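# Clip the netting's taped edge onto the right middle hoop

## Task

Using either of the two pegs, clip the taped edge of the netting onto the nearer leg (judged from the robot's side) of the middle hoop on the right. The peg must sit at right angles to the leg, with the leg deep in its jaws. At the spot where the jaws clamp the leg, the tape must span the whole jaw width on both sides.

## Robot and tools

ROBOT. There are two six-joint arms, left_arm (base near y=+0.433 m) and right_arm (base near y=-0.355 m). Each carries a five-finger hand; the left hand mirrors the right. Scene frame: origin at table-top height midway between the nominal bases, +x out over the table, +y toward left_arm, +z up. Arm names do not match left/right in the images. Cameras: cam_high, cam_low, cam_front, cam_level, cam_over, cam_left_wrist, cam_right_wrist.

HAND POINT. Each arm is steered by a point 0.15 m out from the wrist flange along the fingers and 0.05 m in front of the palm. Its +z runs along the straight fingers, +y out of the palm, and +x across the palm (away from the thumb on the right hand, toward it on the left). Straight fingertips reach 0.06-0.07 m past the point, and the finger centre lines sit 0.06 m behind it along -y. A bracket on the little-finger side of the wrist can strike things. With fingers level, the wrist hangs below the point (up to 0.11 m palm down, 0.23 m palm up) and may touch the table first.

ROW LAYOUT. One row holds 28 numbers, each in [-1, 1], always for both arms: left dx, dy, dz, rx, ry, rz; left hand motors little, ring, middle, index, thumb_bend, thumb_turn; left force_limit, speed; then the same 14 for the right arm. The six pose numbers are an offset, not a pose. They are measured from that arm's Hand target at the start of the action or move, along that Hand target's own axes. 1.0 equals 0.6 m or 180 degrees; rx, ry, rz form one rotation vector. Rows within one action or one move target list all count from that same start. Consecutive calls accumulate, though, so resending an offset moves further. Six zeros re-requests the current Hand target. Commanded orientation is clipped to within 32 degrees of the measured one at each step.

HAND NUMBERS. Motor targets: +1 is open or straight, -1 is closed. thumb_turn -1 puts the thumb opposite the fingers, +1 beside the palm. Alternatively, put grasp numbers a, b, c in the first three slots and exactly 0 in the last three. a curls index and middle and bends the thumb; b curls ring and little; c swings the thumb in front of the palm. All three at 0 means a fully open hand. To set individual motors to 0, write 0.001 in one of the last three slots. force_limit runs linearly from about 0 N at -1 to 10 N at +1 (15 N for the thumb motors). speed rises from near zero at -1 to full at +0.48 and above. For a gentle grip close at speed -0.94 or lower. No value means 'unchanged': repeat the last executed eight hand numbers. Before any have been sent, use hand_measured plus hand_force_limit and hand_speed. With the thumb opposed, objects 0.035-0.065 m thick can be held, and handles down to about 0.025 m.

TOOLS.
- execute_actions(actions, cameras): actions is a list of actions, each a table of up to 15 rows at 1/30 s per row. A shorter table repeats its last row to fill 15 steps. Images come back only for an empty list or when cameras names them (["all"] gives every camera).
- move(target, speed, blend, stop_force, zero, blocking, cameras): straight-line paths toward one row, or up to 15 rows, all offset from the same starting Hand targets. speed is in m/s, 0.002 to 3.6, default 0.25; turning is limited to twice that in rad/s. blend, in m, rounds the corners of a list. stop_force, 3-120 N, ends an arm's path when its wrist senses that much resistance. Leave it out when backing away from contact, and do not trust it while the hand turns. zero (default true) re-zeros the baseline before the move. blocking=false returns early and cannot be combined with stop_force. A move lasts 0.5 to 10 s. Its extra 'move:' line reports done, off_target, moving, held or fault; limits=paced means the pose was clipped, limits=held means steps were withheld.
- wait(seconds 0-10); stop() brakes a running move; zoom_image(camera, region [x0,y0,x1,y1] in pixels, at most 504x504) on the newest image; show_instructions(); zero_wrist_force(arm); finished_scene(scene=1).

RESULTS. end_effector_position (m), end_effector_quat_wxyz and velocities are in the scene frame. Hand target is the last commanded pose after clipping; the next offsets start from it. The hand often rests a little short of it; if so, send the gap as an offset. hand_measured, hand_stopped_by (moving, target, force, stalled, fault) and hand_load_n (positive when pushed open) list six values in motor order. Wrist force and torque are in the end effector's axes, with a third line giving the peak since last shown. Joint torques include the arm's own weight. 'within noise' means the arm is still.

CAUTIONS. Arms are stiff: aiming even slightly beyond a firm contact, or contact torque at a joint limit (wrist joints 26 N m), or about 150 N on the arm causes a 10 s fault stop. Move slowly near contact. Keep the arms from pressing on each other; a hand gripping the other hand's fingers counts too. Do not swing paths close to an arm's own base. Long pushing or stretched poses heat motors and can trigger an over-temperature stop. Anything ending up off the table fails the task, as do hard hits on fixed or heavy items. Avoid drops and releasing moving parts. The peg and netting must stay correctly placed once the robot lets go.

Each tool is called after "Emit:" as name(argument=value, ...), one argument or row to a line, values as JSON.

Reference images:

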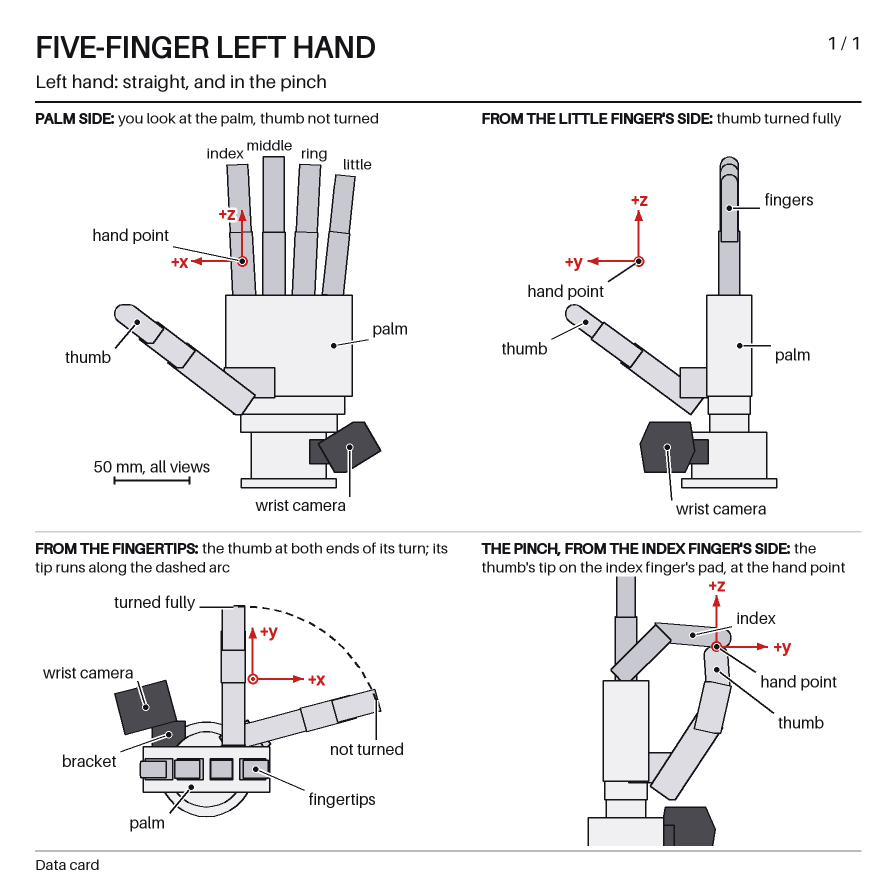

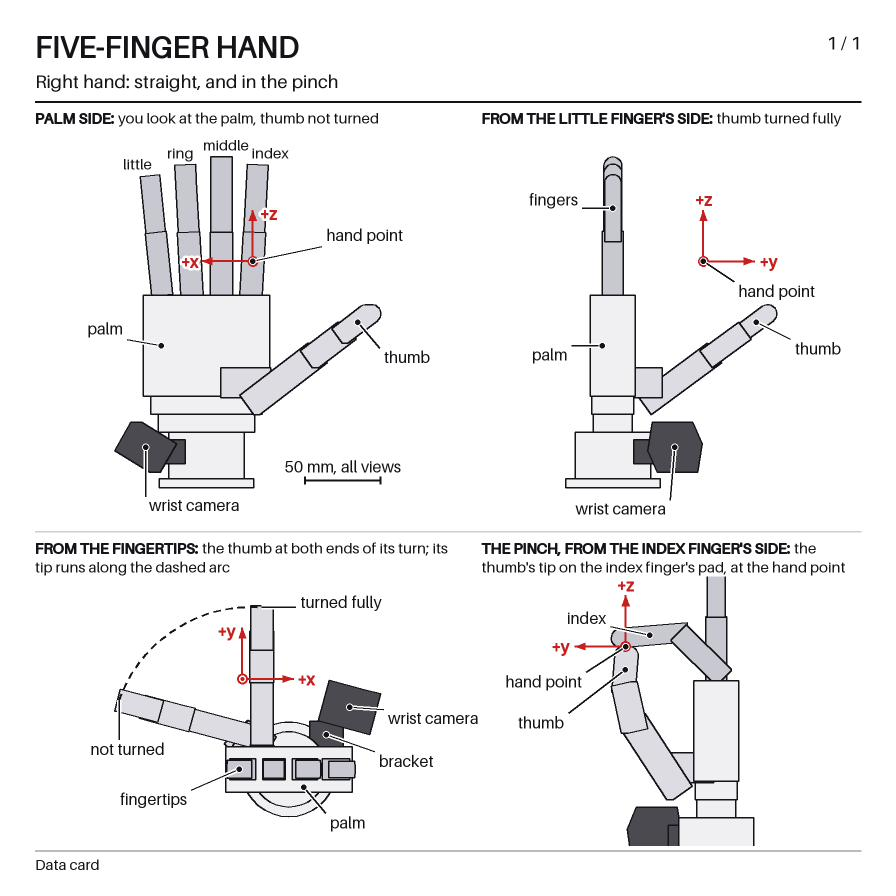

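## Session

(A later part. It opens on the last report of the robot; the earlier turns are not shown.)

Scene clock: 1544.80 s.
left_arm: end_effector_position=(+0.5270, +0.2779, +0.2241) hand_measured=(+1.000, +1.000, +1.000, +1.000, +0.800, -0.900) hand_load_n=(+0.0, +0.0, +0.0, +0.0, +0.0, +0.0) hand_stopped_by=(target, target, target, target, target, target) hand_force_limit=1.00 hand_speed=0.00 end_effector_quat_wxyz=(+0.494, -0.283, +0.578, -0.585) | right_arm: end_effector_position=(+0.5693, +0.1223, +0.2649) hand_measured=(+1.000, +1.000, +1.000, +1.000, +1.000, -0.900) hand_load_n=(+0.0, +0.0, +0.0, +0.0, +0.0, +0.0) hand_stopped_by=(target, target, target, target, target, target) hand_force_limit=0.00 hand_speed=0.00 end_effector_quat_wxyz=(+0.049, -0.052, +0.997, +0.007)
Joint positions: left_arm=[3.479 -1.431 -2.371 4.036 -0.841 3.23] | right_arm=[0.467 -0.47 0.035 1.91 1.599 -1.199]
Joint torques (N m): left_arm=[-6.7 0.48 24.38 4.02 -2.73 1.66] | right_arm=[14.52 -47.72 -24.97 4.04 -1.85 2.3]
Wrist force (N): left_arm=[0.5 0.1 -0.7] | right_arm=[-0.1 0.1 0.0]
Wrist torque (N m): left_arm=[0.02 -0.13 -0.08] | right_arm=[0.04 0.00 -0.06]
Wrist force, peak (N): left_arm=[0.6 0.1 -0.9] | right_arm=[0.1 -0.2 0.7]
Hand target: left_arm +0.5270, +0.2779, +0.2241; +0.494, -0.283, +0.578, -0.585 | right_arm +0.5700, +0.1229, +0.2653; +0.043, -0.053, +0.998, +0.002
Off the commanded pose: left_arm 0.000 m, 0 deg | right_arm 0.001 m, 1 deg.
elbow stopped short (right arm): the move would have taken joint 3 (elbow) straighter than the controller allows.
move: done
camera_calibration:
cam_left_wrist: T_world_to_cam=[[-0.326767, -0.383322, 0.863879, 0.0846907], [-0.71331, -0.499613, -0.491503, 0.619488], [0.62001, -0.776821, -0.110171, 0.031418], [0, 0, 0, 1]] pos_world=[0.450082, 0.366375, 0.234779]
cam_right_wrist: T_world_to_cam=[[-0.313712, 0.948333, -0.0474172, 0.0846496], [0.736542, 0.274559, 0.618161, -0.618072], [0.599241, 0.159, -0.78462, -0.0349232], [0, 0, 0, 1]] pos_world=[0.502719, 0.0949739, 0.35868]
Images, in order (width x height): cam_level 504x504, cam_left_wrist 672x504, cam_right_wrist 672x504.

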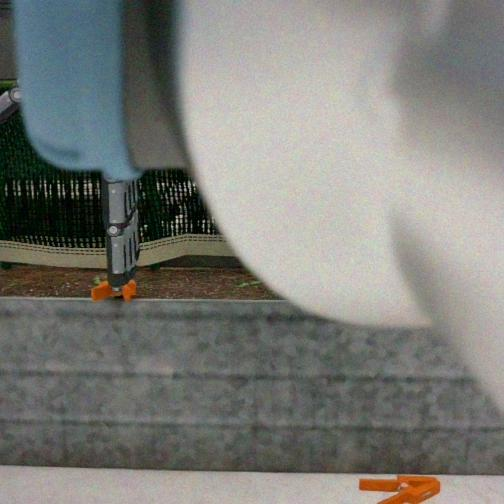

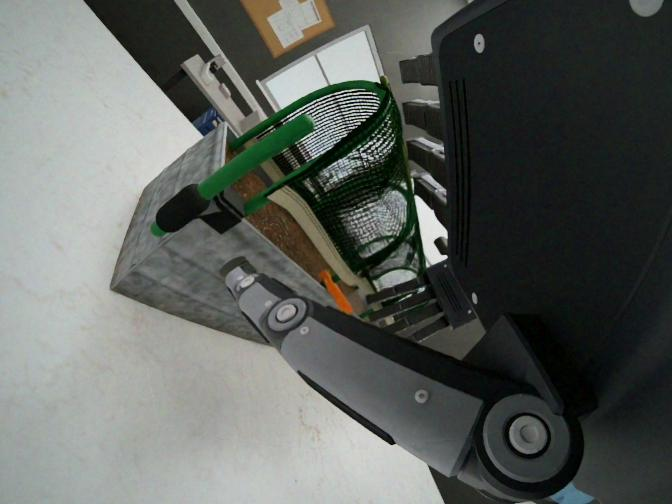

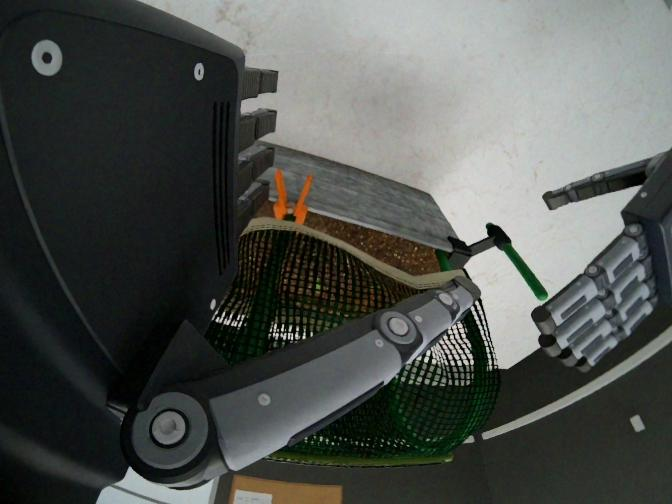

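Emit:
move(
  target=[0,0,0,0,0,0, 1,1,1,1,0.8,-0.9, 1,0, -0.004,0,0.0267,0,0,0, 1,1,1,1,1,-0.9, 0,0],
  speed=0.012,
  stop_force=3,
  cameras=["cam_right_wrist","cam_left_wrist","cam_level"],
)

Emit:
zoom_image(
  camera="cam_left_wrist",
  region=[310, 262, 360, 322],
)

Emit:
zoom_image(
  camera="cam_right_wrist",
  region=[220, 130, 340, 250],
)

Scene clock: 1578.40 s.
left_arm: end_effector_position=(+0.5270, +0.2779, +0.2241) hand_measured=(+1.000, +1.000, +1.000, +1.000, +0.800, -0.900) hand_load_n=(+0.0, +0.0, -0.5, +0.0, +0.0, +0.0) hand_stopped_by=(target, target, target, target, target, target) hand_force_limit=1.00 hand_speed=0.00 end_effector_quat_wxyz=(+0.494, -0.283, +0.578, -0.585) | right_arm: end_effector_position=(+0.5736, +0.1231, +0.2495) hand_measured=(+1.000, +1.000, +1.000, +1.000, +1.000, -0.900) hand_load_n=(+0.0, +0.0, +0.0, +0.0, +0.0, +0.0) hand_stopped_by=(target, target, target, target, target, target) hand_force_limit=0.00 hand_speed=0.00 end_effector_quat_wxyz=(+0.044, -0.053, +0.998, +0.002)
Joint positions: left_arm=[3.479 -1.431 -2.371 4.036 -0.841 3.23] | right_arm=[0.466 -0.448 0.035 1.902 1.602 -1.202]
Joint torques (N m): left_arm=[-6.83 0.69 22.86 4.01 -2.58 1.4] | right_arm=[-13.23 -47.08 -24.81 0.75 2.39 -2.47]
Wrist force (N): left_arm=[0.5 -0.1 -0.8] | right_arm=[-0.2 -0.1 -0.2]
Wrist torque (N m): left_arm=[0.00 -0.13 -0.08] | right_arm=[0.01 0.02 0.01]
Wrist force, peak (N): left_arm=[0.6 0.1 -0.9] | right_arm=[-0.2 -0.5 0.3]
Hand target: left_arm +0.5270, +0.2779, +0.2241; +0.494, -0.283, +0.578, -0.585 | right_arm +0.5738, +0.1233, +0.2496; +0.043, -0.053, +0.998, +0.002
Off the commanded pose: left_arm 0.000 m, 0 deg | right_arm 0.000 m, 0 deg.
elbow stopped short (right arm): the move would have taken joint 3 (elbow) straighter than the controller allows.
move: done
camera_calibration:
cam_left_wrist: T_world_to_cam=[[-0.326767, -0.383322, 0.863879, 0.0846907], [-0.71331, -0.499613, -0.491503, 0.619488], [0.62001, -0.776821, -0.110171, 0.031418], [0, 0, 0, 1]] pos_world=[0.450082, 0.366375, 0.234779]
cam_right_wrist: T_world_to_cam=[[-0.315345, 0.947498, -0.0529591, 0.0869739], [0.742126, 0.281005, 0.608511, -0.613472], [0.591445, 0.152588, -0.791777, -0.0426832], [0, 0, 0, 1]] pos_world=[0.507945, 0.0964941, 0.344115]
Images, in order (width x height): cam_level 504x504, cam_left_wrist 672x504, cam_right_wrist 672x504.

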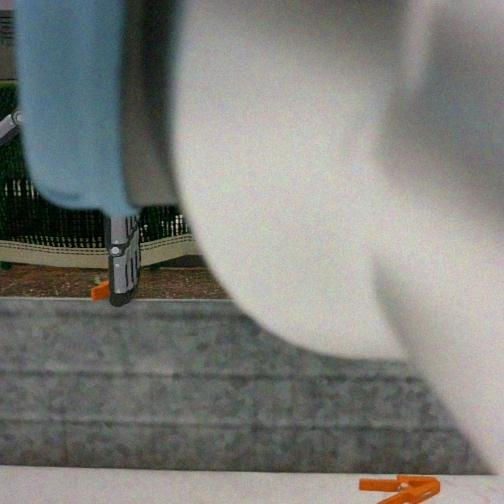

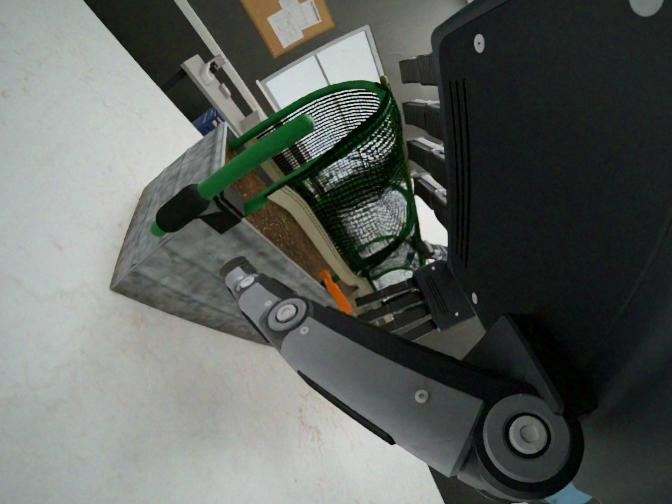

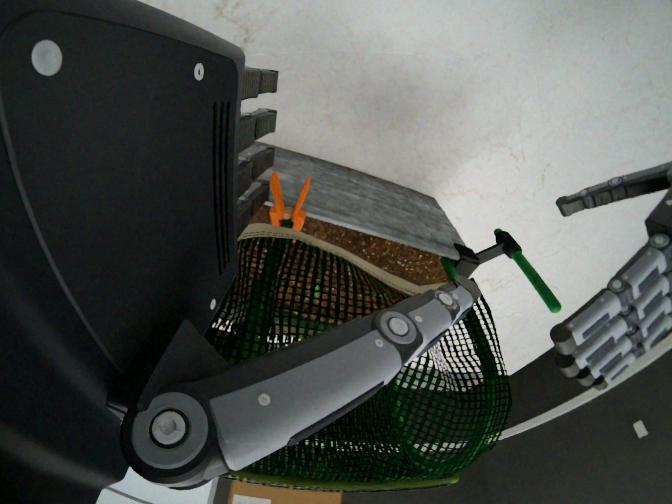

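Scaled by 8.400 from the camera's 672x504 image, which has a finer 960x720 frame.

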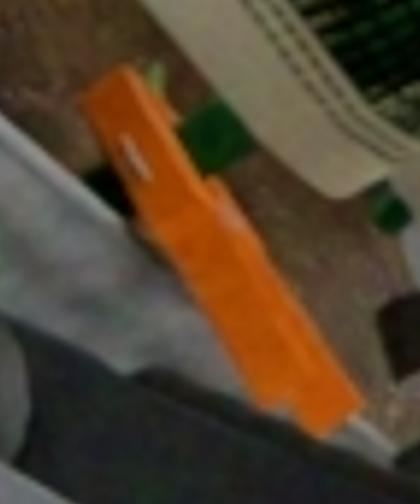

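Scaled by 4.200 from the camera's 672x504 image, which has a finer 960x720 frame.

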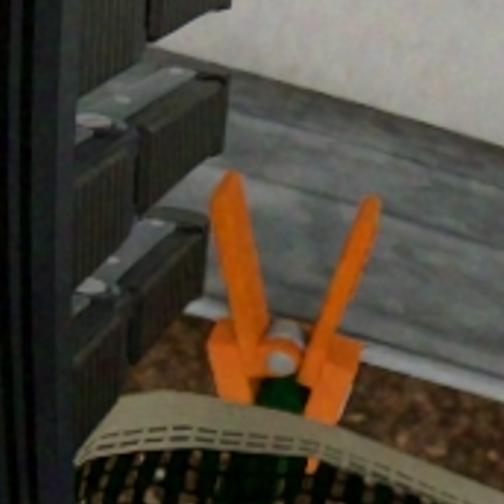

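Emit:
move(
  target=[0,0,0,0,0,0, 1,1,1,1,0.8,-0.9, 1,0, 0,0,0.0133,0,0,0, 1,1,1,1,1,-0.9, 0,0],
  speed=0.01,
  stop_force=4,
  cameras=["cam_right_wrist","cam_left_wrist"],
)

Emit:
zoom_image(
  camera="cam_left_wrist",
  region=[310, 262, 360, 322],
)

Emit:
zoom_image(
  camera="cam_right_wrist",
  region=[220, 130, 340, 250],
)

Scene clock: 1585.80 s.
left_arm: end_effector_position=(+0.5270, +0.2779, +0.2241) hand_measured=(+1.000, +1.000, +1.000, +1.000, +0.800, -0.900) hand_load_n=(+0.0, +0.0, +0.0, +0.0, +0.0, +0.0) hand_stopped_by=(target, target, target, target, target, target) hand_force_limit=1.00 hand_speed=0.00 end_effector_quat_wxyz=(+0.494, -0.283, +0.578, -0.585) | right_arm: end_effector_position=(+0.5745, +0.1233, +0.2416) hand_measured=(+1.000, +1.000, +1.000, +1.000, +1.000, -0.900) hand_load_n=(+0.0, +0.0, +0.0, +0.0, +0.0, +0.0) hand_stopped_by=(target, target, target, target, target, target) hand_force_limit=0.00 hand_speed=0.00 end_effector_quat_wxyz=(+0.043, -0.053, +0.998, +0.002)
Joint positions: left_arm=[3.479 -1.431 -2.371 4.036 -0.841 3.23] | right_arm=[0.466 -0.494 0.149 1.835 1.603 -1.202]
Joint torques (N m): left_arm=[-6.76 0.35 20.93 3.96 -2.42 1.03] | right_arm=[-13.34 -66.93 -4.61 0.74 -1.93 -2.63]
Wrist force (N): left_arm=[0.3 0.1 -0.6] | right_arm=[-0.1 -0.3 -0.1]
Wrist torque (N m): left_arm=[0.02 -0.10 -0.10] | right_arm=[-0.03 0.01 0.02]
Wrist force, peak (N): left_arm=[0.6 0.1 -0.9] | right_arm=[-0.3 -0.5 -0.2]
Hand target: left_arm +0.5270, +0.2779, +0.2241; +0.494, -0.283, +0.578, -0.585 | right_arm +0.5745, +0.1233, +0.2416; +0.043, -0.053, +0.998, +0.002
Off the commanded pose: left_arm 0.000 m, 0 deg | right_arm 0.000 m, 0 deg.
move: done
camera_calibration:
cam_left_wrist: T_world_to_cam=[[-0.326767, -0.383322, 0.863879, 0.0846907], [-0.71331, -0.499613, -0.491503, 0.619488], [0.62001, -0.776821, -0.110171, 0.031418], [0, 0, 0, 1]] pos_world=[0.450082, 0.366375, 0.234779]
cam_right_wrist: T_world_to_cam=[[-0.31552, 0.947405, -0.0535748, 0.0868961], [0.742712, 0.281702, 0.607473, -0.609574], [0.590615, 0.151879, -0.792532, -0.0487505], [0, 0, 0, 1]] pos_world=[0.508948, 0.0967963, 0.336319]
Images, in order (width x height): cam_left_wrist 672x504, cam_right_wrist 672x504.

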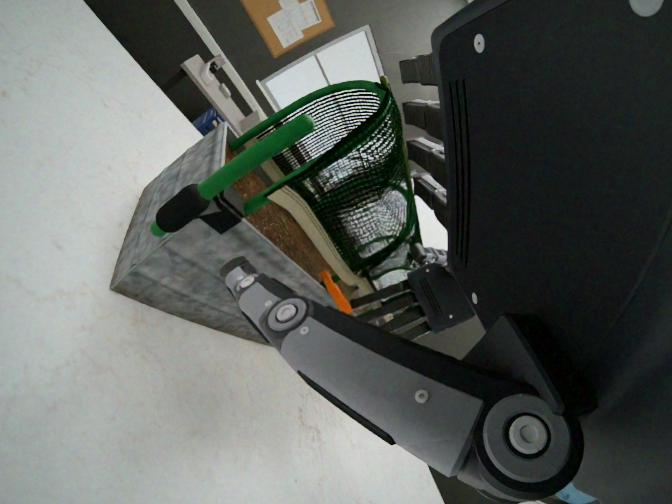

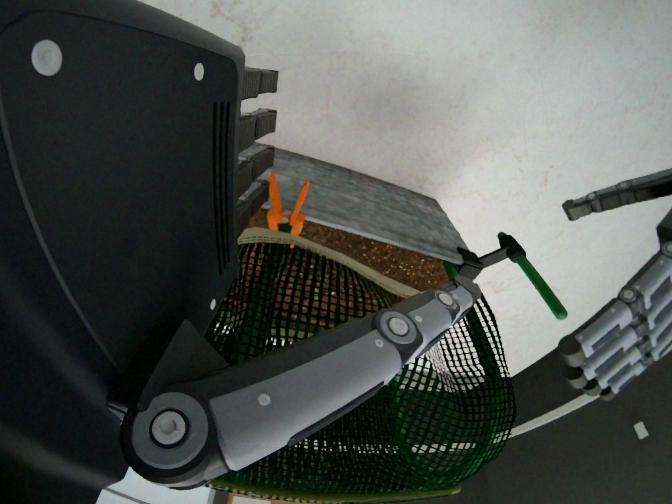

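Scaled by 8.400 from the camera's 672x504 image, which has a finer 960x720 frame.

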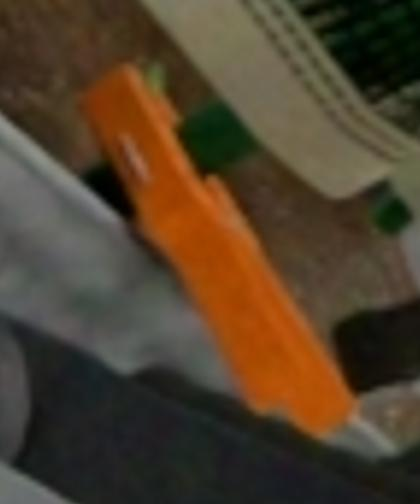

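Scaled by 4.200 from the camera's 672x504 image, which has a finer 960x720 frame.

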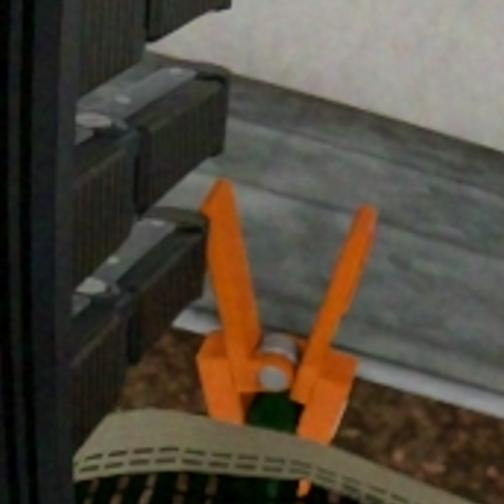

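Emit:
move(
  target=[0,0,0,0,0,0, 1,1,1,1,0.8,-0.9, 1,0, 0,0,0.0083,0,0,0, 1,1,1,1,1,-0.9, 0,0],
  speed=0.01,
  stop_force=5,
  cameras=["cam_right_wrist","cam_left_wrist"],
)

Emit:
zoom_image(
  camera="cam_left_wrist",
  region=[310, 262, 360, 322],
)

Emit:
zoom_image(
  camera="cam_right_wrist",
  region=[220, 130, 340, 250],
)

Scene clock: 1590.90 s.
left_arm: end_effector_position=(+0.5270, +0.2779, +0.2241) hand_measured=(+1.000, +1.000, +1.000, +1.000, +0.800, -0.900) hand_load_n=(+0.0, +0.0, +0.0, +0.0, +0.0, +0.0) hand_stopped_by=(target, target, target, target, target, target) hand_force_limit=1.00 hand_speed=0.00 end_effector_quat_wxyz=(+0.494, -0.283, +0.578, -0.585) | right_arm: end_effector_position=(+0.5749, +0.1234, +0.2367) hand_measured=(+1.000, +1.000, +1.000, +1.000, +1.000, -0.900) hand_load_n=(+0.0, +0.0, +0.0, +0.0, +0.0, +0.0) hand_stopped_by=(target, target, target, target, target, target) hand_force_limit=0.00 hand_speed=0.00 end_effector_quat_wxyz=(+0.043, -0.053, +0.998, +0.002)
Joint positions: left_arm=[3.479 -1.431 -2.371 4.036 -0.841 3.23] | right_arm=[0.466 -0.511 0.197 1.804 1.603 -1.202]
Joint torques (N m): left_arm=[-7.02 0.9 20.06 3.88 -2.52 0.89] | right_arm=[-13.74 -67.31 -5.36 0.66 -0.86 -2.38]
Wrist force (N): left_arm=[0.0 0.3 -0.6] | right_arm=[-0.2 -0.6 -0.3]
Wrist torque (N m): left_arm=[0.06 -0.05 -0.13] | right_arm=[-0.03 0.00 0.01]
Wrist force, peak (N): left_arm=[0.2 0.4 -1.0] | right_arm=[-0.4 -0.5 -0.5]
Hand target: left_arm +0.5270, +0.2779, +0.2241; +0.494, -0.283, +0.578, -0.585 | right_arm +0.5749, +0.1234, +0.2367; +0.043, -0.053, +0.998, +0.002
Off the commanded pose: left_arm 0.000 m, 0 deg | right_arm 0.000 m, 0 deg.
move: done
camera_calibration:
cam_left_wrist: T_world_to_cam=[[-0.326767, -0.383322, 0.863879, 0.0846907], [-0.71331, -0.499613, -0.491503, 0.619488], [0.62001, -0.776821, -0.110171, 0.031418], [0, 0, 0, 1]] pos_world=[0.450082, 0.366375, 0.234779]
cam_right_wrist: T_world_to_cam=[[-0.31552, 0.947405, -0.0535748, 0.0866651], [0.742712, 0.281702, 0.607473, -0.606922], [0.590615, 0.151879, -0.792532, -0.0528853], [0, 0, 0, 1]] pos_world=[0.509348, 0.0968963, 0.331419]
Images, in order (width x height): cam_left_wrist 672x504, cam_right_wrist 672x504.

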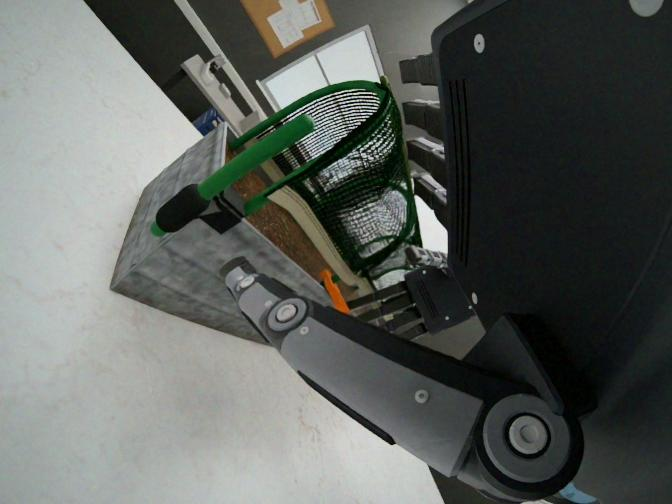

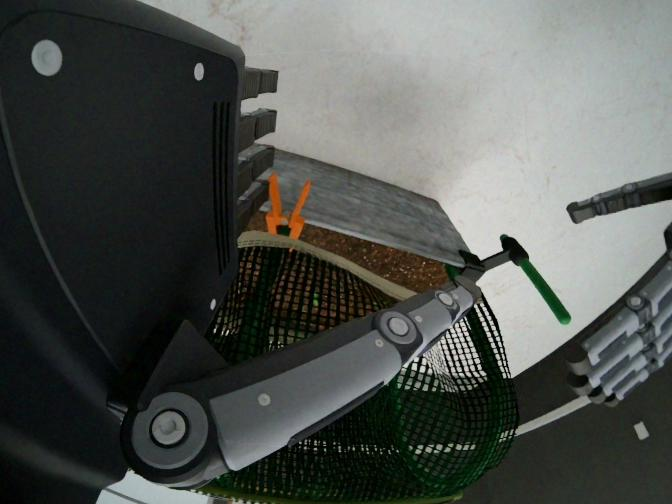

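Scaled by 8.400 from the camera's 672x504 image, which has a finer 960x720 frame.

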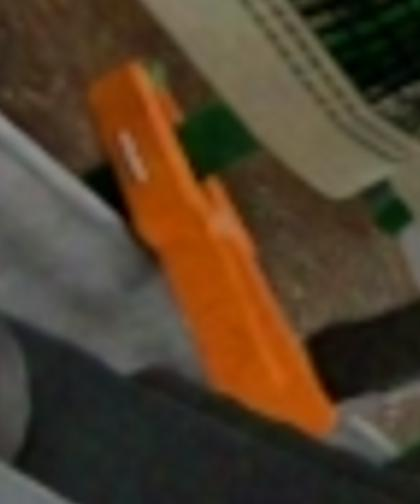

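Scaled by 4.200 from the camera's 672x504 image, which has a finer 960x720 frame.

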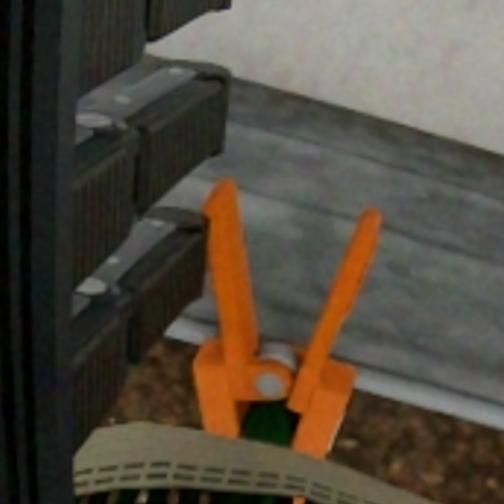

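Emit:
move(
  target=[0,0,0,0,0,0, 1,1,1,1,0.8,-0.9, 1,0, 0,0,0.0032,0,0,0, 1,1,1,1,1,-0.9, 0,0],
  speed=0.01,
  stop_force=5,
  cameras=["cam_left_wrist"],
)

Emit:
zoom_image(
  camera="cam_left_wrist",
  region=[310, 262, 360, 322],
)

Scene clock: 1596.27 s.
left_arm: end_effector_position=(+0.5270, +0.2779, +0.2241) hand_measured=(+1.000, +1.000, +1.000, +1.000, +0.800, -0.900) hand_load_n=(+0.0, +0.0, +0.0, +0.0, +0.0, +0.0) hand_stopped_by=(target, target, target, target, target, target) hand_force_limit=1.00 hand_speed=0.00 end_effector_quat_wxyz=(+0.494, -0.283, +0.578, -0.585) | right_arm: end_effector_position=(+0.5751, +0.1234, +0.2348) hand_measured=(+1.000, +1.000, +1.000, +1.000, +1.000, -0.900) hand_load_n=(+0.0, +0.0, +0.0, +0.0, +0.0, +0.0) hand_stopped_by=(target, target, target, target, target, target) hand_force_limit=0.00 hand_speed=0.00 end_effector_quat_wxyz=(+0.043, -0.053, +0.998, +0.002)
Joint positions: left_arm=[3.479 -1.431 -2.371 4.036 -0.841 3.23] | right_arm=[0.466 -0.516 0.212 1.794 1.603 -1.202]
Joint torques (N m): left_arm=[-7.08 0.01 18.4 3.91 -2.41 0.66] | right_arm=[-13.18 -66.68 -5.45 0.7 -1.22 -2.47]
Wrist force (N): left_arm=[0.5 0.0 -0.6] | right_arm=[-0.2 0.0 -0.1]
Wrist torque (N m): left_arm=[0.01 -0.13 -0.09] | right_arm=[0.03 0.01 0.02]
Wrist force, peak (N): left_arm=[0.5 0.1 -0.8] | right_arm=[-0.4 -0.8 -0.2]
Hand target: left_arm +0.5270, +0.2779, +0.2241; +0.494, -0.283, +0.578, -0.585 | right_arm +0.5751, +0.1234, +0.2348; +0.043, -0.053, +0.998, +0.002
Off the commanded pose: left_arm 0.000 m, 0 deg | right_arm 0.000 m, 0 deg.
move: done
camera_calibration:
cam_left_wrist: T_world_to_cam=[[-0.326767, -0.383322, 0.863879, 0.0846907], [-0.71331, -0.499613, -0.491503, 0.619488], [0.62001, -0.776821, -0.110171, 0.031418], [0, 0, 0, 1]] pos_world=[0.450082, 0.366375, 0.234779]
Images, in order (width x height): cam_left_wrist 672x504.

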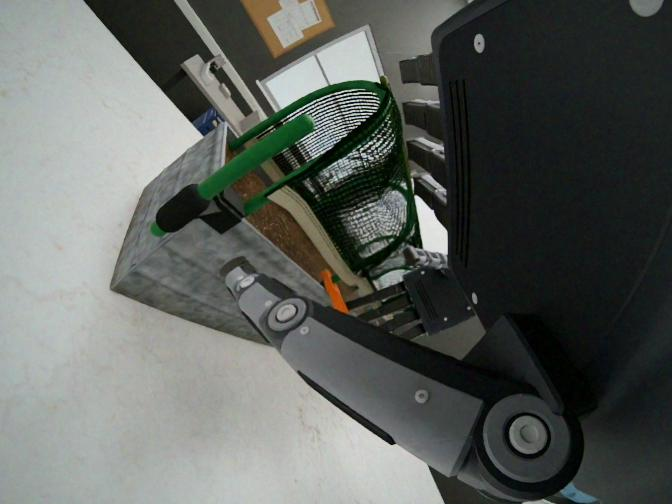

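Scaled by 8.400 from the camera's 672x504 image, which has a finer 960x720 frame.

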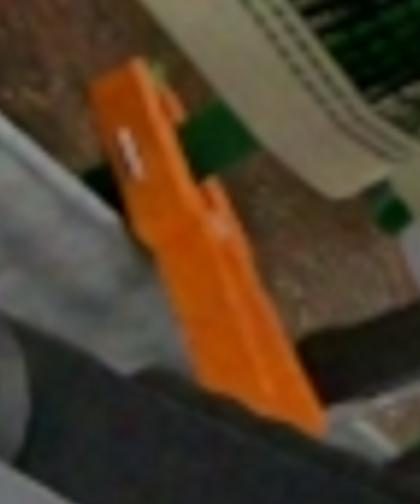

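Emit:
move(
  target=[
    [0,0,0,0,0,0, 1,1,1,1,0.8,-0.9, 1,0, -0.0017,0,-0.0199,0,0,0, 1,1,1,1,1,-0.9, 0,0],
    [0,0,0,0,0,0, 1,1,1,1,0.8,-0.9, 1,0, 0.075,-0.0177,-0.032,0,0,0, 1,1,1,1,1,-0.9, 0,0],
    [0,0,0,0,0,0, 1,1,1,1,0.8,-0.9, 1,0, 0.0888,-0.0227,0.1215,0,0.0056,0, 1,1,1,1,1,-0.9, 0,0],
    [0,0,0,0,0,0, 1,1,1,1,0.8,-0.9, 1,0, 0.0342,-0.0257,0.1262,0,0.0056,0, 1,1,1,1,1,-0.9, 0,0],
  ],
  speed=[0.04,0.1,0.12,0.08],
  blend=[0.003,0.01,0.01,0],
  cameras=["cam_right_wrist","cam_left_wrist","cam_level"],
)

Emit:
zoom_image(
  camera="cam_right_wrist",
  region=[200, 220, 360, 380],
)

Emit:
zoom_image(
  camera="cam_left_wrist",
  region=[300, 250, 400, 330],
)

Scene clock: 1620.70 s.
left_arm: end_effector_position=(+0.5270, +0.2779, +0.2241) hand_measured=(+1.000, +1.000, +1.000, +1.000, +0.800, -0.900) hand_load_n=(-0.5, +0.0, +0.0, +0.0, +0.0, +0.0) hand_stopped_by=(target, target, target, target, target, target) hand_force_limit=1.00 hand_speed=0.00 end_effector_quat_wxyz=(+0.494, -0.283, +0.578, -0.585) | right_arm: end_effector_position=(+0.5628, +0.1065, +0.1576) hand_measured=(+1.000, +1.000, +1.000, +1.000, +1.000, -0.900) hand_load_n=(+0.0, +0.0, +0.0, +0.0, +0.0, +0.0) hand_stopped_by=(target, target, target, target, target, target) hand_force_limit=0.00 hand_speed=0.00 end_effector_quat_wxyz=(+0.035, -0.053, +0.998, +0.001)
Joint positions: left_arm=[3.479 -1.431 -2.371 4.036 -0.841 3.23] | right_arm=[0.448 -0.662 0.693 1.475 1.595 -1.219]
Joint torques (N m): left_arm=[-6.58 1.61 17.46 3.73 -2.25 0.52] | right_arm=[-12.98 -43.91 -27.82 3.93 2.5 -2.41]
Wrist force (N): left_arm=[0.3 -0.1 -0.8] | right_arm=[0.0 0.2 0.0]
Wrist torque (N m): left_arm=[0.00 -0.11 -0.09] | right_arm=[0.05 0.00 0.03]
Wrist force, peak (N): left_arm=[0.4 0.0 -1.1] | right_arm=[-0.2 -0.8 0.5]
Hand target: left_arm +0.5270, +0.2779, +0.2241; +0.494, -0.283, +0.578, -0.585 | right_arm +0.5629, +0.1065, +0.1576; +0.034, -0.053, +0.998, +0.001
Off the commanded pose: left_arm 0.000 m, 0 deg | right_arm 0.000 m, 0 deg.
move: done
camera_calibration:
cam_left_wrist: T_world_to_cam=[[-0.326767, -0.383322, 0.863879, 0.0846907], [-0.71331, -0.499613, -0.491503, 0.619488], [0.62001, -0.776821, -0.110171, 0.031418], [0, 0, 0, 1]] pos_world=[0.450082, 0.366375, 0.234779]
cam_right_wrist: T_world_to_cam=[[-0.316387, 0.947327, -0.0496962, 0.0944597], [0.753222, 0.282716, 0.593909, -0.548955], [0.576677, 0.150473, -0.802996, -0.0962681], [0, 0, 0, 1]] pos_world=[0.498887, 0.0802001, 0.253421]
Images, in order (width x height): cam_level 504x504, cam_left_wrist 672x504, cam_right_wrist 672x504.

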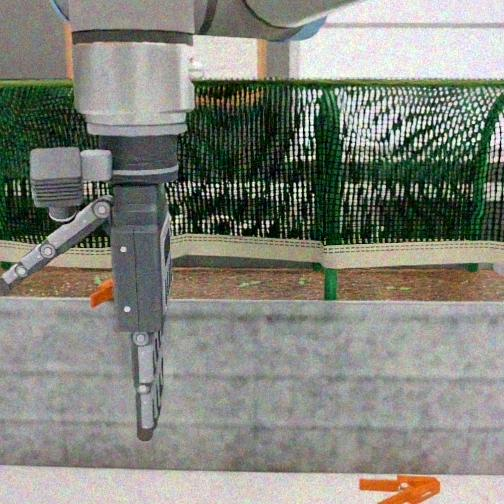

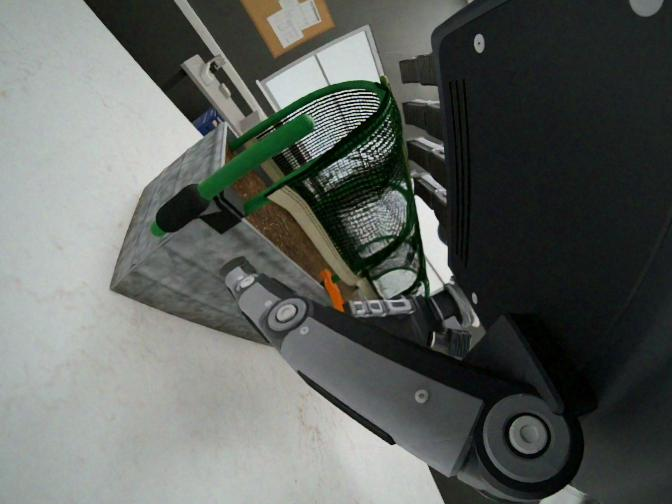

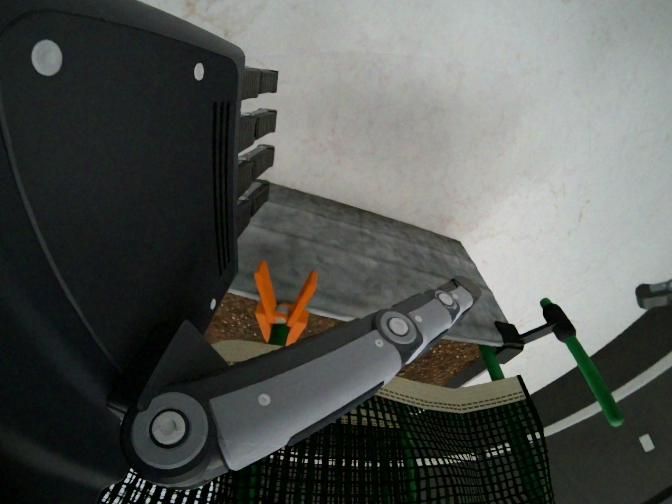

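Scaled by 3.150 from the camera's 672x504 image, which has a finer 960x720 frame.

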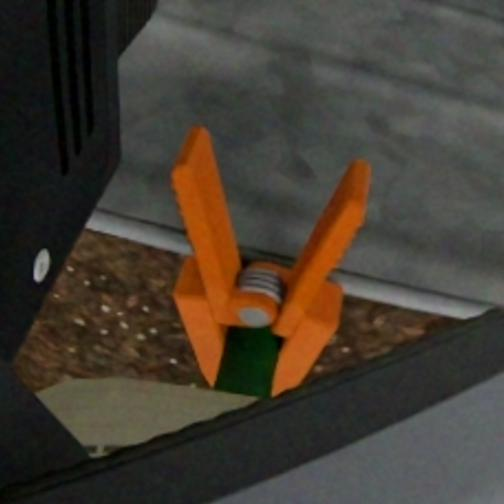

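Scaled by 5.040 from the camera's 672x504 image, which has a finer 960x720 frame.

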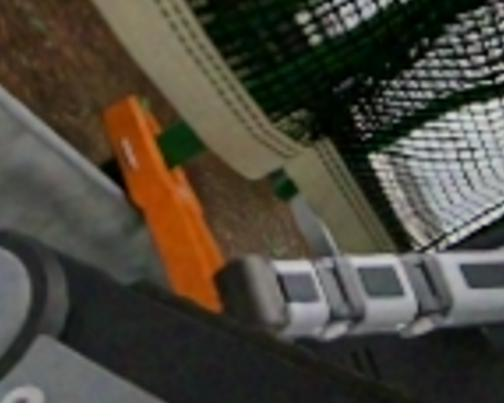

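Emit:
move(
  target=[0,0,0,0,0,0, 1,1,1,1,0.8,-0.9, 1,0, -0.054,0,0.0038,0,0,0, 1,1,1,1,1,-0.9, 0,0],
  speed=0.04,
  stop_force=6,
  cameras=["cam_right_wrist","cam_left_wrist"],
)

Emit:
zoom_image(
  camera="cam_right_wrist",
  region=[200, 180, 340, 320],
)

Emit:
zoom_image(
  camera="cam_left_wrist",
  region=[300, 250, 400, 330],
)

Scene clock: 1637.10 s.
left_arm: end_effector_position=(+0.5270, +0.2779, +0.2241) hand_measured=(+1.000, +1.000, +1.000, +1.000, +0.800, -0.900) hand_load_n=(+0.0, +0.0, +0.0, +0.0, +0.0, +0.0) hand_stopped_by=(target, target, target, target, target, target) hand_force_limit=1.00 hand_speed=0.00 end_effector_quat_wxyz=(+0.494, -0.283, +0.578, -0.585) | right_arm: end_effector_position=(+0.5924, +0.1095, +0.1573) hand_measured=(+1.000, +1.000, +1.000, +1.000, +1.000, -0.900) hand_load_n=(+0.0, +0.0, +0.0, +0.0, +0.0, +0.0) hand_stopped_by=(target, target, target, target, target, target) hand_force_limit=0.00 hand_speed=0.00 end_effector_quat_wxyz=(+0.035, -0.053, +0.998, +0.002)
Joint positions: left_arm=[3.479 -1.431 -2.371 4.036 -0.841 3.23] | right_arm=[0.432 -0.555 0.491 1.568 1.594 -1.235]
Joint torques (N m): left_arm=[-6.37 -0.19 15 3.73 -2.14 0.24] | right_arm=[12.26 -67.64 -7.23 -0.69 2.96 2.27]
Wrist force (N): left_arm=[0.2 0.1 -0.6] | right_arm=[5.3 0.0 -0.2]
Wrist torque (N m): left_arm=[0.02 -0.08 -0.11] | right_arm=[0.00 0.32 0.32]
Wrist force, peak (N): left_arm=[0.0 0.1 -1.1] | right_arm=[14.7 -1.5 -2.8]
Hand target: left_arm +0.5270, +0.2779, +0.2241; +0.494, -0.283, +0.578, -0.585 | right_arm +0.5924, +0.1095, +0.1573; +0.035, -0.053, +0.998, +0.002 (not the last commanded pose)
Off the commanded pose: left_arm 0.000 m, 0 deg | right_arm 0.003 m, 0 deg.
move: contact (right_arm)
camera_calibration:
cam_left_wrist: T_world_to_cam=[[-0.326767, -0.383322, 0.863879, 0.0846907], [-0.71331, -0.499613, -0.491503, 0.619488], [0.62001, -0.776821, -0.110171, 0.031418], [0, 0, 0, 1]] pos_world=[0.450082, 0.366375, 0.234779]
cam_right_wrist: T_world_to_cam=[[-0.316182, 0.947427, -0.0491112, 0.100767], [0.752577, 0.282002, 0.595065, -0.571704], [0.57763, 0.151189, -0.802175, -0.114729], [0, 0, 0, 1]] pos_world=[0.528383, 0.0830979, 0.253117]
Images, in order (width x height): cam_left_wrist 672x504, cam_right_wrist 672x504.

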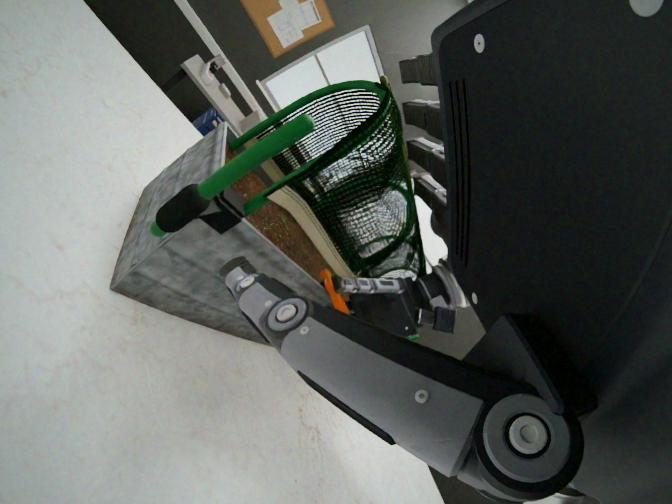

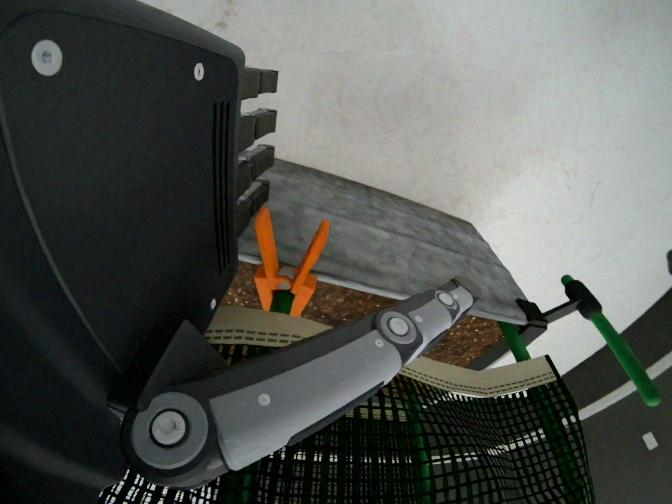

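Scaled by 3.600 from the camera's 672x504 image, which has a finer 960x720 frame.

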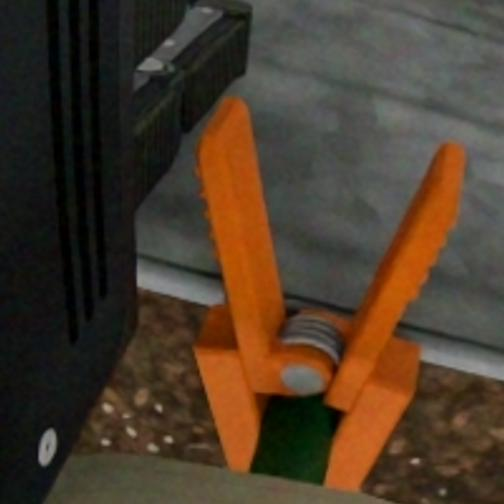

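Scaled by 5.040 from the camera's 672x504 image, which has a finer 960x720 frame.

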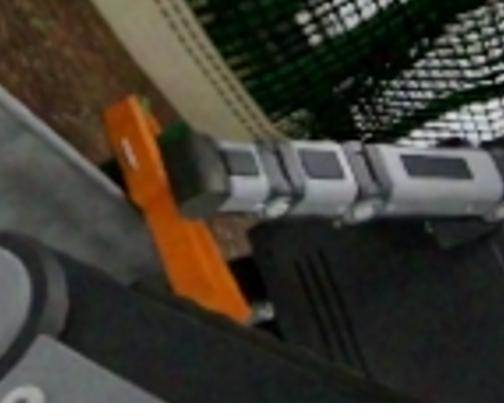

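Emit:
move(
  target=[0,0,0,0,0,0, 1,1,1,1,0.8,-0.9, 1,0, 0.001,0,0,0,0.0167,0, 1,1,1,1,1,-0.9, 0,0],
  speed=0.04,
)

Emit:
move(
  target=[0,0,0,0,0,0, 1,1,1,1,0.8,-0.9, 1,0, -0.0075,0,0,0,0,0, 1,1,1,1,1,-0.9, 0,0],
  speed=0.02,
  stop_force=4,
  cameras=["cam_right_wrist","cam_left_wrist"],
)

Emit:
zoom_image(
  camera="cam_right_wrist",
  region=[200, 180, 340, 320],
)

Scene clock: 1651.03 s.
left_arm: end_effector_position=(+0.5270, +0.2779, +0.2241) hand_measured=(+1.000, +1.000, +1.000, +1.000, +0.800, -0.900) hand_load_n=(+0.0, +0.0, +0.0, +0.0, +0.0, +0.0) hand_stopped_by=(target, target, target, target, target, target) hand_force_limit=1.00 hand_speed=0.00 end_effector_quat_wxyz=(+0.494, -0.283, +0.578, -0.585) | right_arm: end_effector_position=(+0.5918, +0.1094, +0.1573) hand_measured=(+1.000, +1.000, +1.000, +1.000, +1.000, -0.900) hand_load_n=(-0.5, +0.0, +0.0, +0.0, +0.0, +0.0) hand_stopped_by=(target, target, target, target, target, target) hand_force_limit=0.00 hand_speed=0.00 end_effector_quat_wxyz=(+0.009, -0.053, +0.999, +0.001)
Joint positions: left_arm=[3.479 -1.431 -2.371 4.036 -0.841 3.23] | right_arm=[0.426 -0.495 0.381 1.667 1.576 -1.24]
Joint torques (N m): left_arm=[-6.52 0.42 14.41 3.76 -2.14 0.13] | right_arm=[-12.9 -49.02 -27.62 4.05 -1.98 -2.53]
Wrist force (N): left_arm=[0.3 0.1 -0.5] | right_arm=[-0.3 -0.3 -0.7]
Wrist torque (N m): left_arm=[0.02 -0.10 -0.10] | right_arm=[0.02 0.08 0.01]
Wrist force, peak (N): left_arm=[0.3 0.3 -1.0] | right_arm=[5.6 -0.1 -0.2]
Hand target: left_arm +0.5270, +0.2779, +0.2241; +0.494, -0.283, +0.578, -0.585 | right_arm +0.5918, +0.1094, +0.1573; +0.009, -0.053, +0.999, +0.001
Off the commanded pose: left_arm 0.000 m, 0 deg | right_arm 0.000 m, 0 deg.
move: done

Scene clock: 1652.50 s.
left_arm: end_effector_position=(+0.5270, +0.2779, +0.2241) hand_measured=(+1.000, +1.000, +1.000, +1.000, +0.800, -0.900) hand_load_n=(+0.0, +0.0, +0.0, +0.0, +0.0, +0.0) hand_stopped_by=(target, target, target, target, target, target) hand_force_limit=1.00 hand_speed=0.00 end_effector_quat_wxyz=(+0.494, -0.283, +0.578, -0.585) | right_arm: end_effector_position=(+0.5954, +0.1097, +0.1573) hand_measured=(+1.000, +1.000, +1.000, +1.000, +1.000, -0.900) hand_load_n=(+0.0, +0.5, +0.0, +0.0, +0.0, +0.0) hand_stopped_by=(target, target, target, target, target, target) hand_force_limit=0.00 hand_speed=0.00 end_effector_quat_wxyz=(+0.009, -0.053, +0.999, +0.001)
Joint positions: left_arm=[3.479 -1.431 -2.371 4.036 -0.841 3.23] | right_arm=[0.424 -0.474 0.341 1.687 1.576 -1.242]
Joint torques (N m): left_arm=[-6.68 0.67 13.86 3.77 -2.23 0.24] | right_arm=[8.87 -68.49 -7.04 -0.14 -0.01 2.1]
Wrist force (N): left_arm=[0.2 0.1 -0.4] | right_arm=[3.4 0.3 -0.7]
Wrist torque (N m): left_arm=[0.01 -0.08 -0.10] | right_arm=[0.06 0.31 0.27]
Wrist force, peak (N): left_arm=[0.1 0.3 -0.9] | right_arm=[6.6 -0.7 -1.0]
Hand target: left_arm +0.5270, +0.2779, +0.2241; +0.494, -0.283, +0.578, -0.585 | right_arm +0.5954, +0.1098, +0.1573; +0.009, -0.053, +0.999, +0.001 (not the last commanded pose)
Off the commanded pose: left_arm 0.000 m, 0 deg | right_arm 0.001 m, 0 deg.
move: contact (right_arm)
camera_calibration:
cam_left_wrist: T_world_to_cam=[[-0.326767, -0.383322, 0.863879, 0.0846907], [-0.71331, -0.499613, -0.491503, 0.619488], [0.62001, -0.776821, -0.110171, 0.031418], [0, 0, 0, 1]] pos_world=[0.450082, 0.366375, 0.234779]
cam_right_wrist: T_world_to_cam=[[-0.318265, 0.947254, -0.0376399, 0.100983], [0.782464, 0.284899, 0.553699, -0.585625], [0.535217, 0.146771, -0.831866, -0.085999], [0, 0, 0, 1]] pos_world=[0.536398, 0.0838095, 0.256521]
Images, in order (width x height): cam_left_wrist 672x504, cam_right_wrist 672x504.

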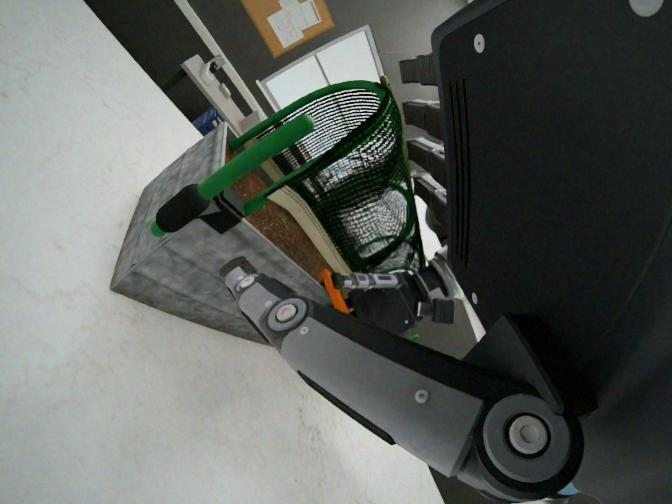

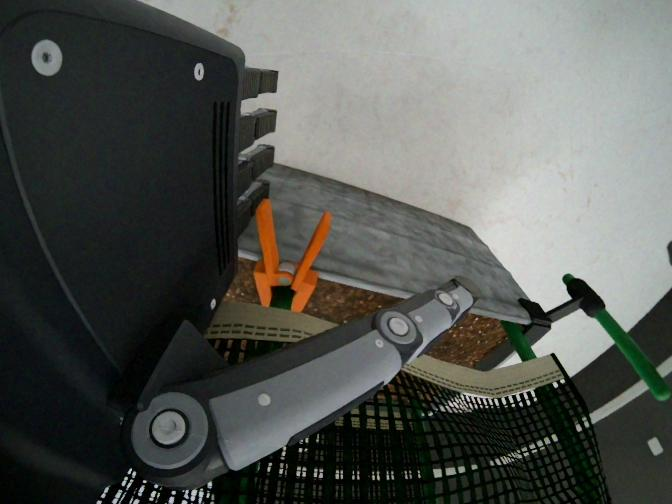

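Scaled by 3.600 from the camera's 672x504 image, which has a finer 960x720 frame.

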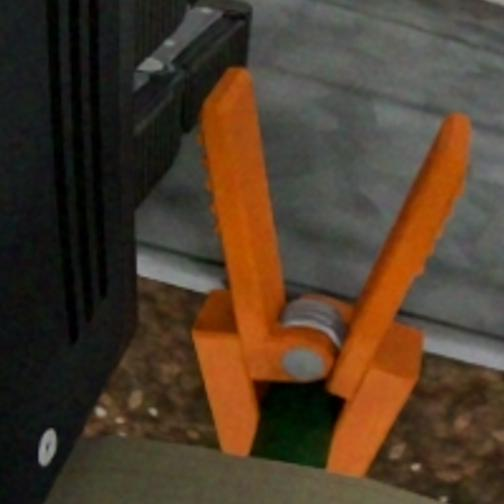

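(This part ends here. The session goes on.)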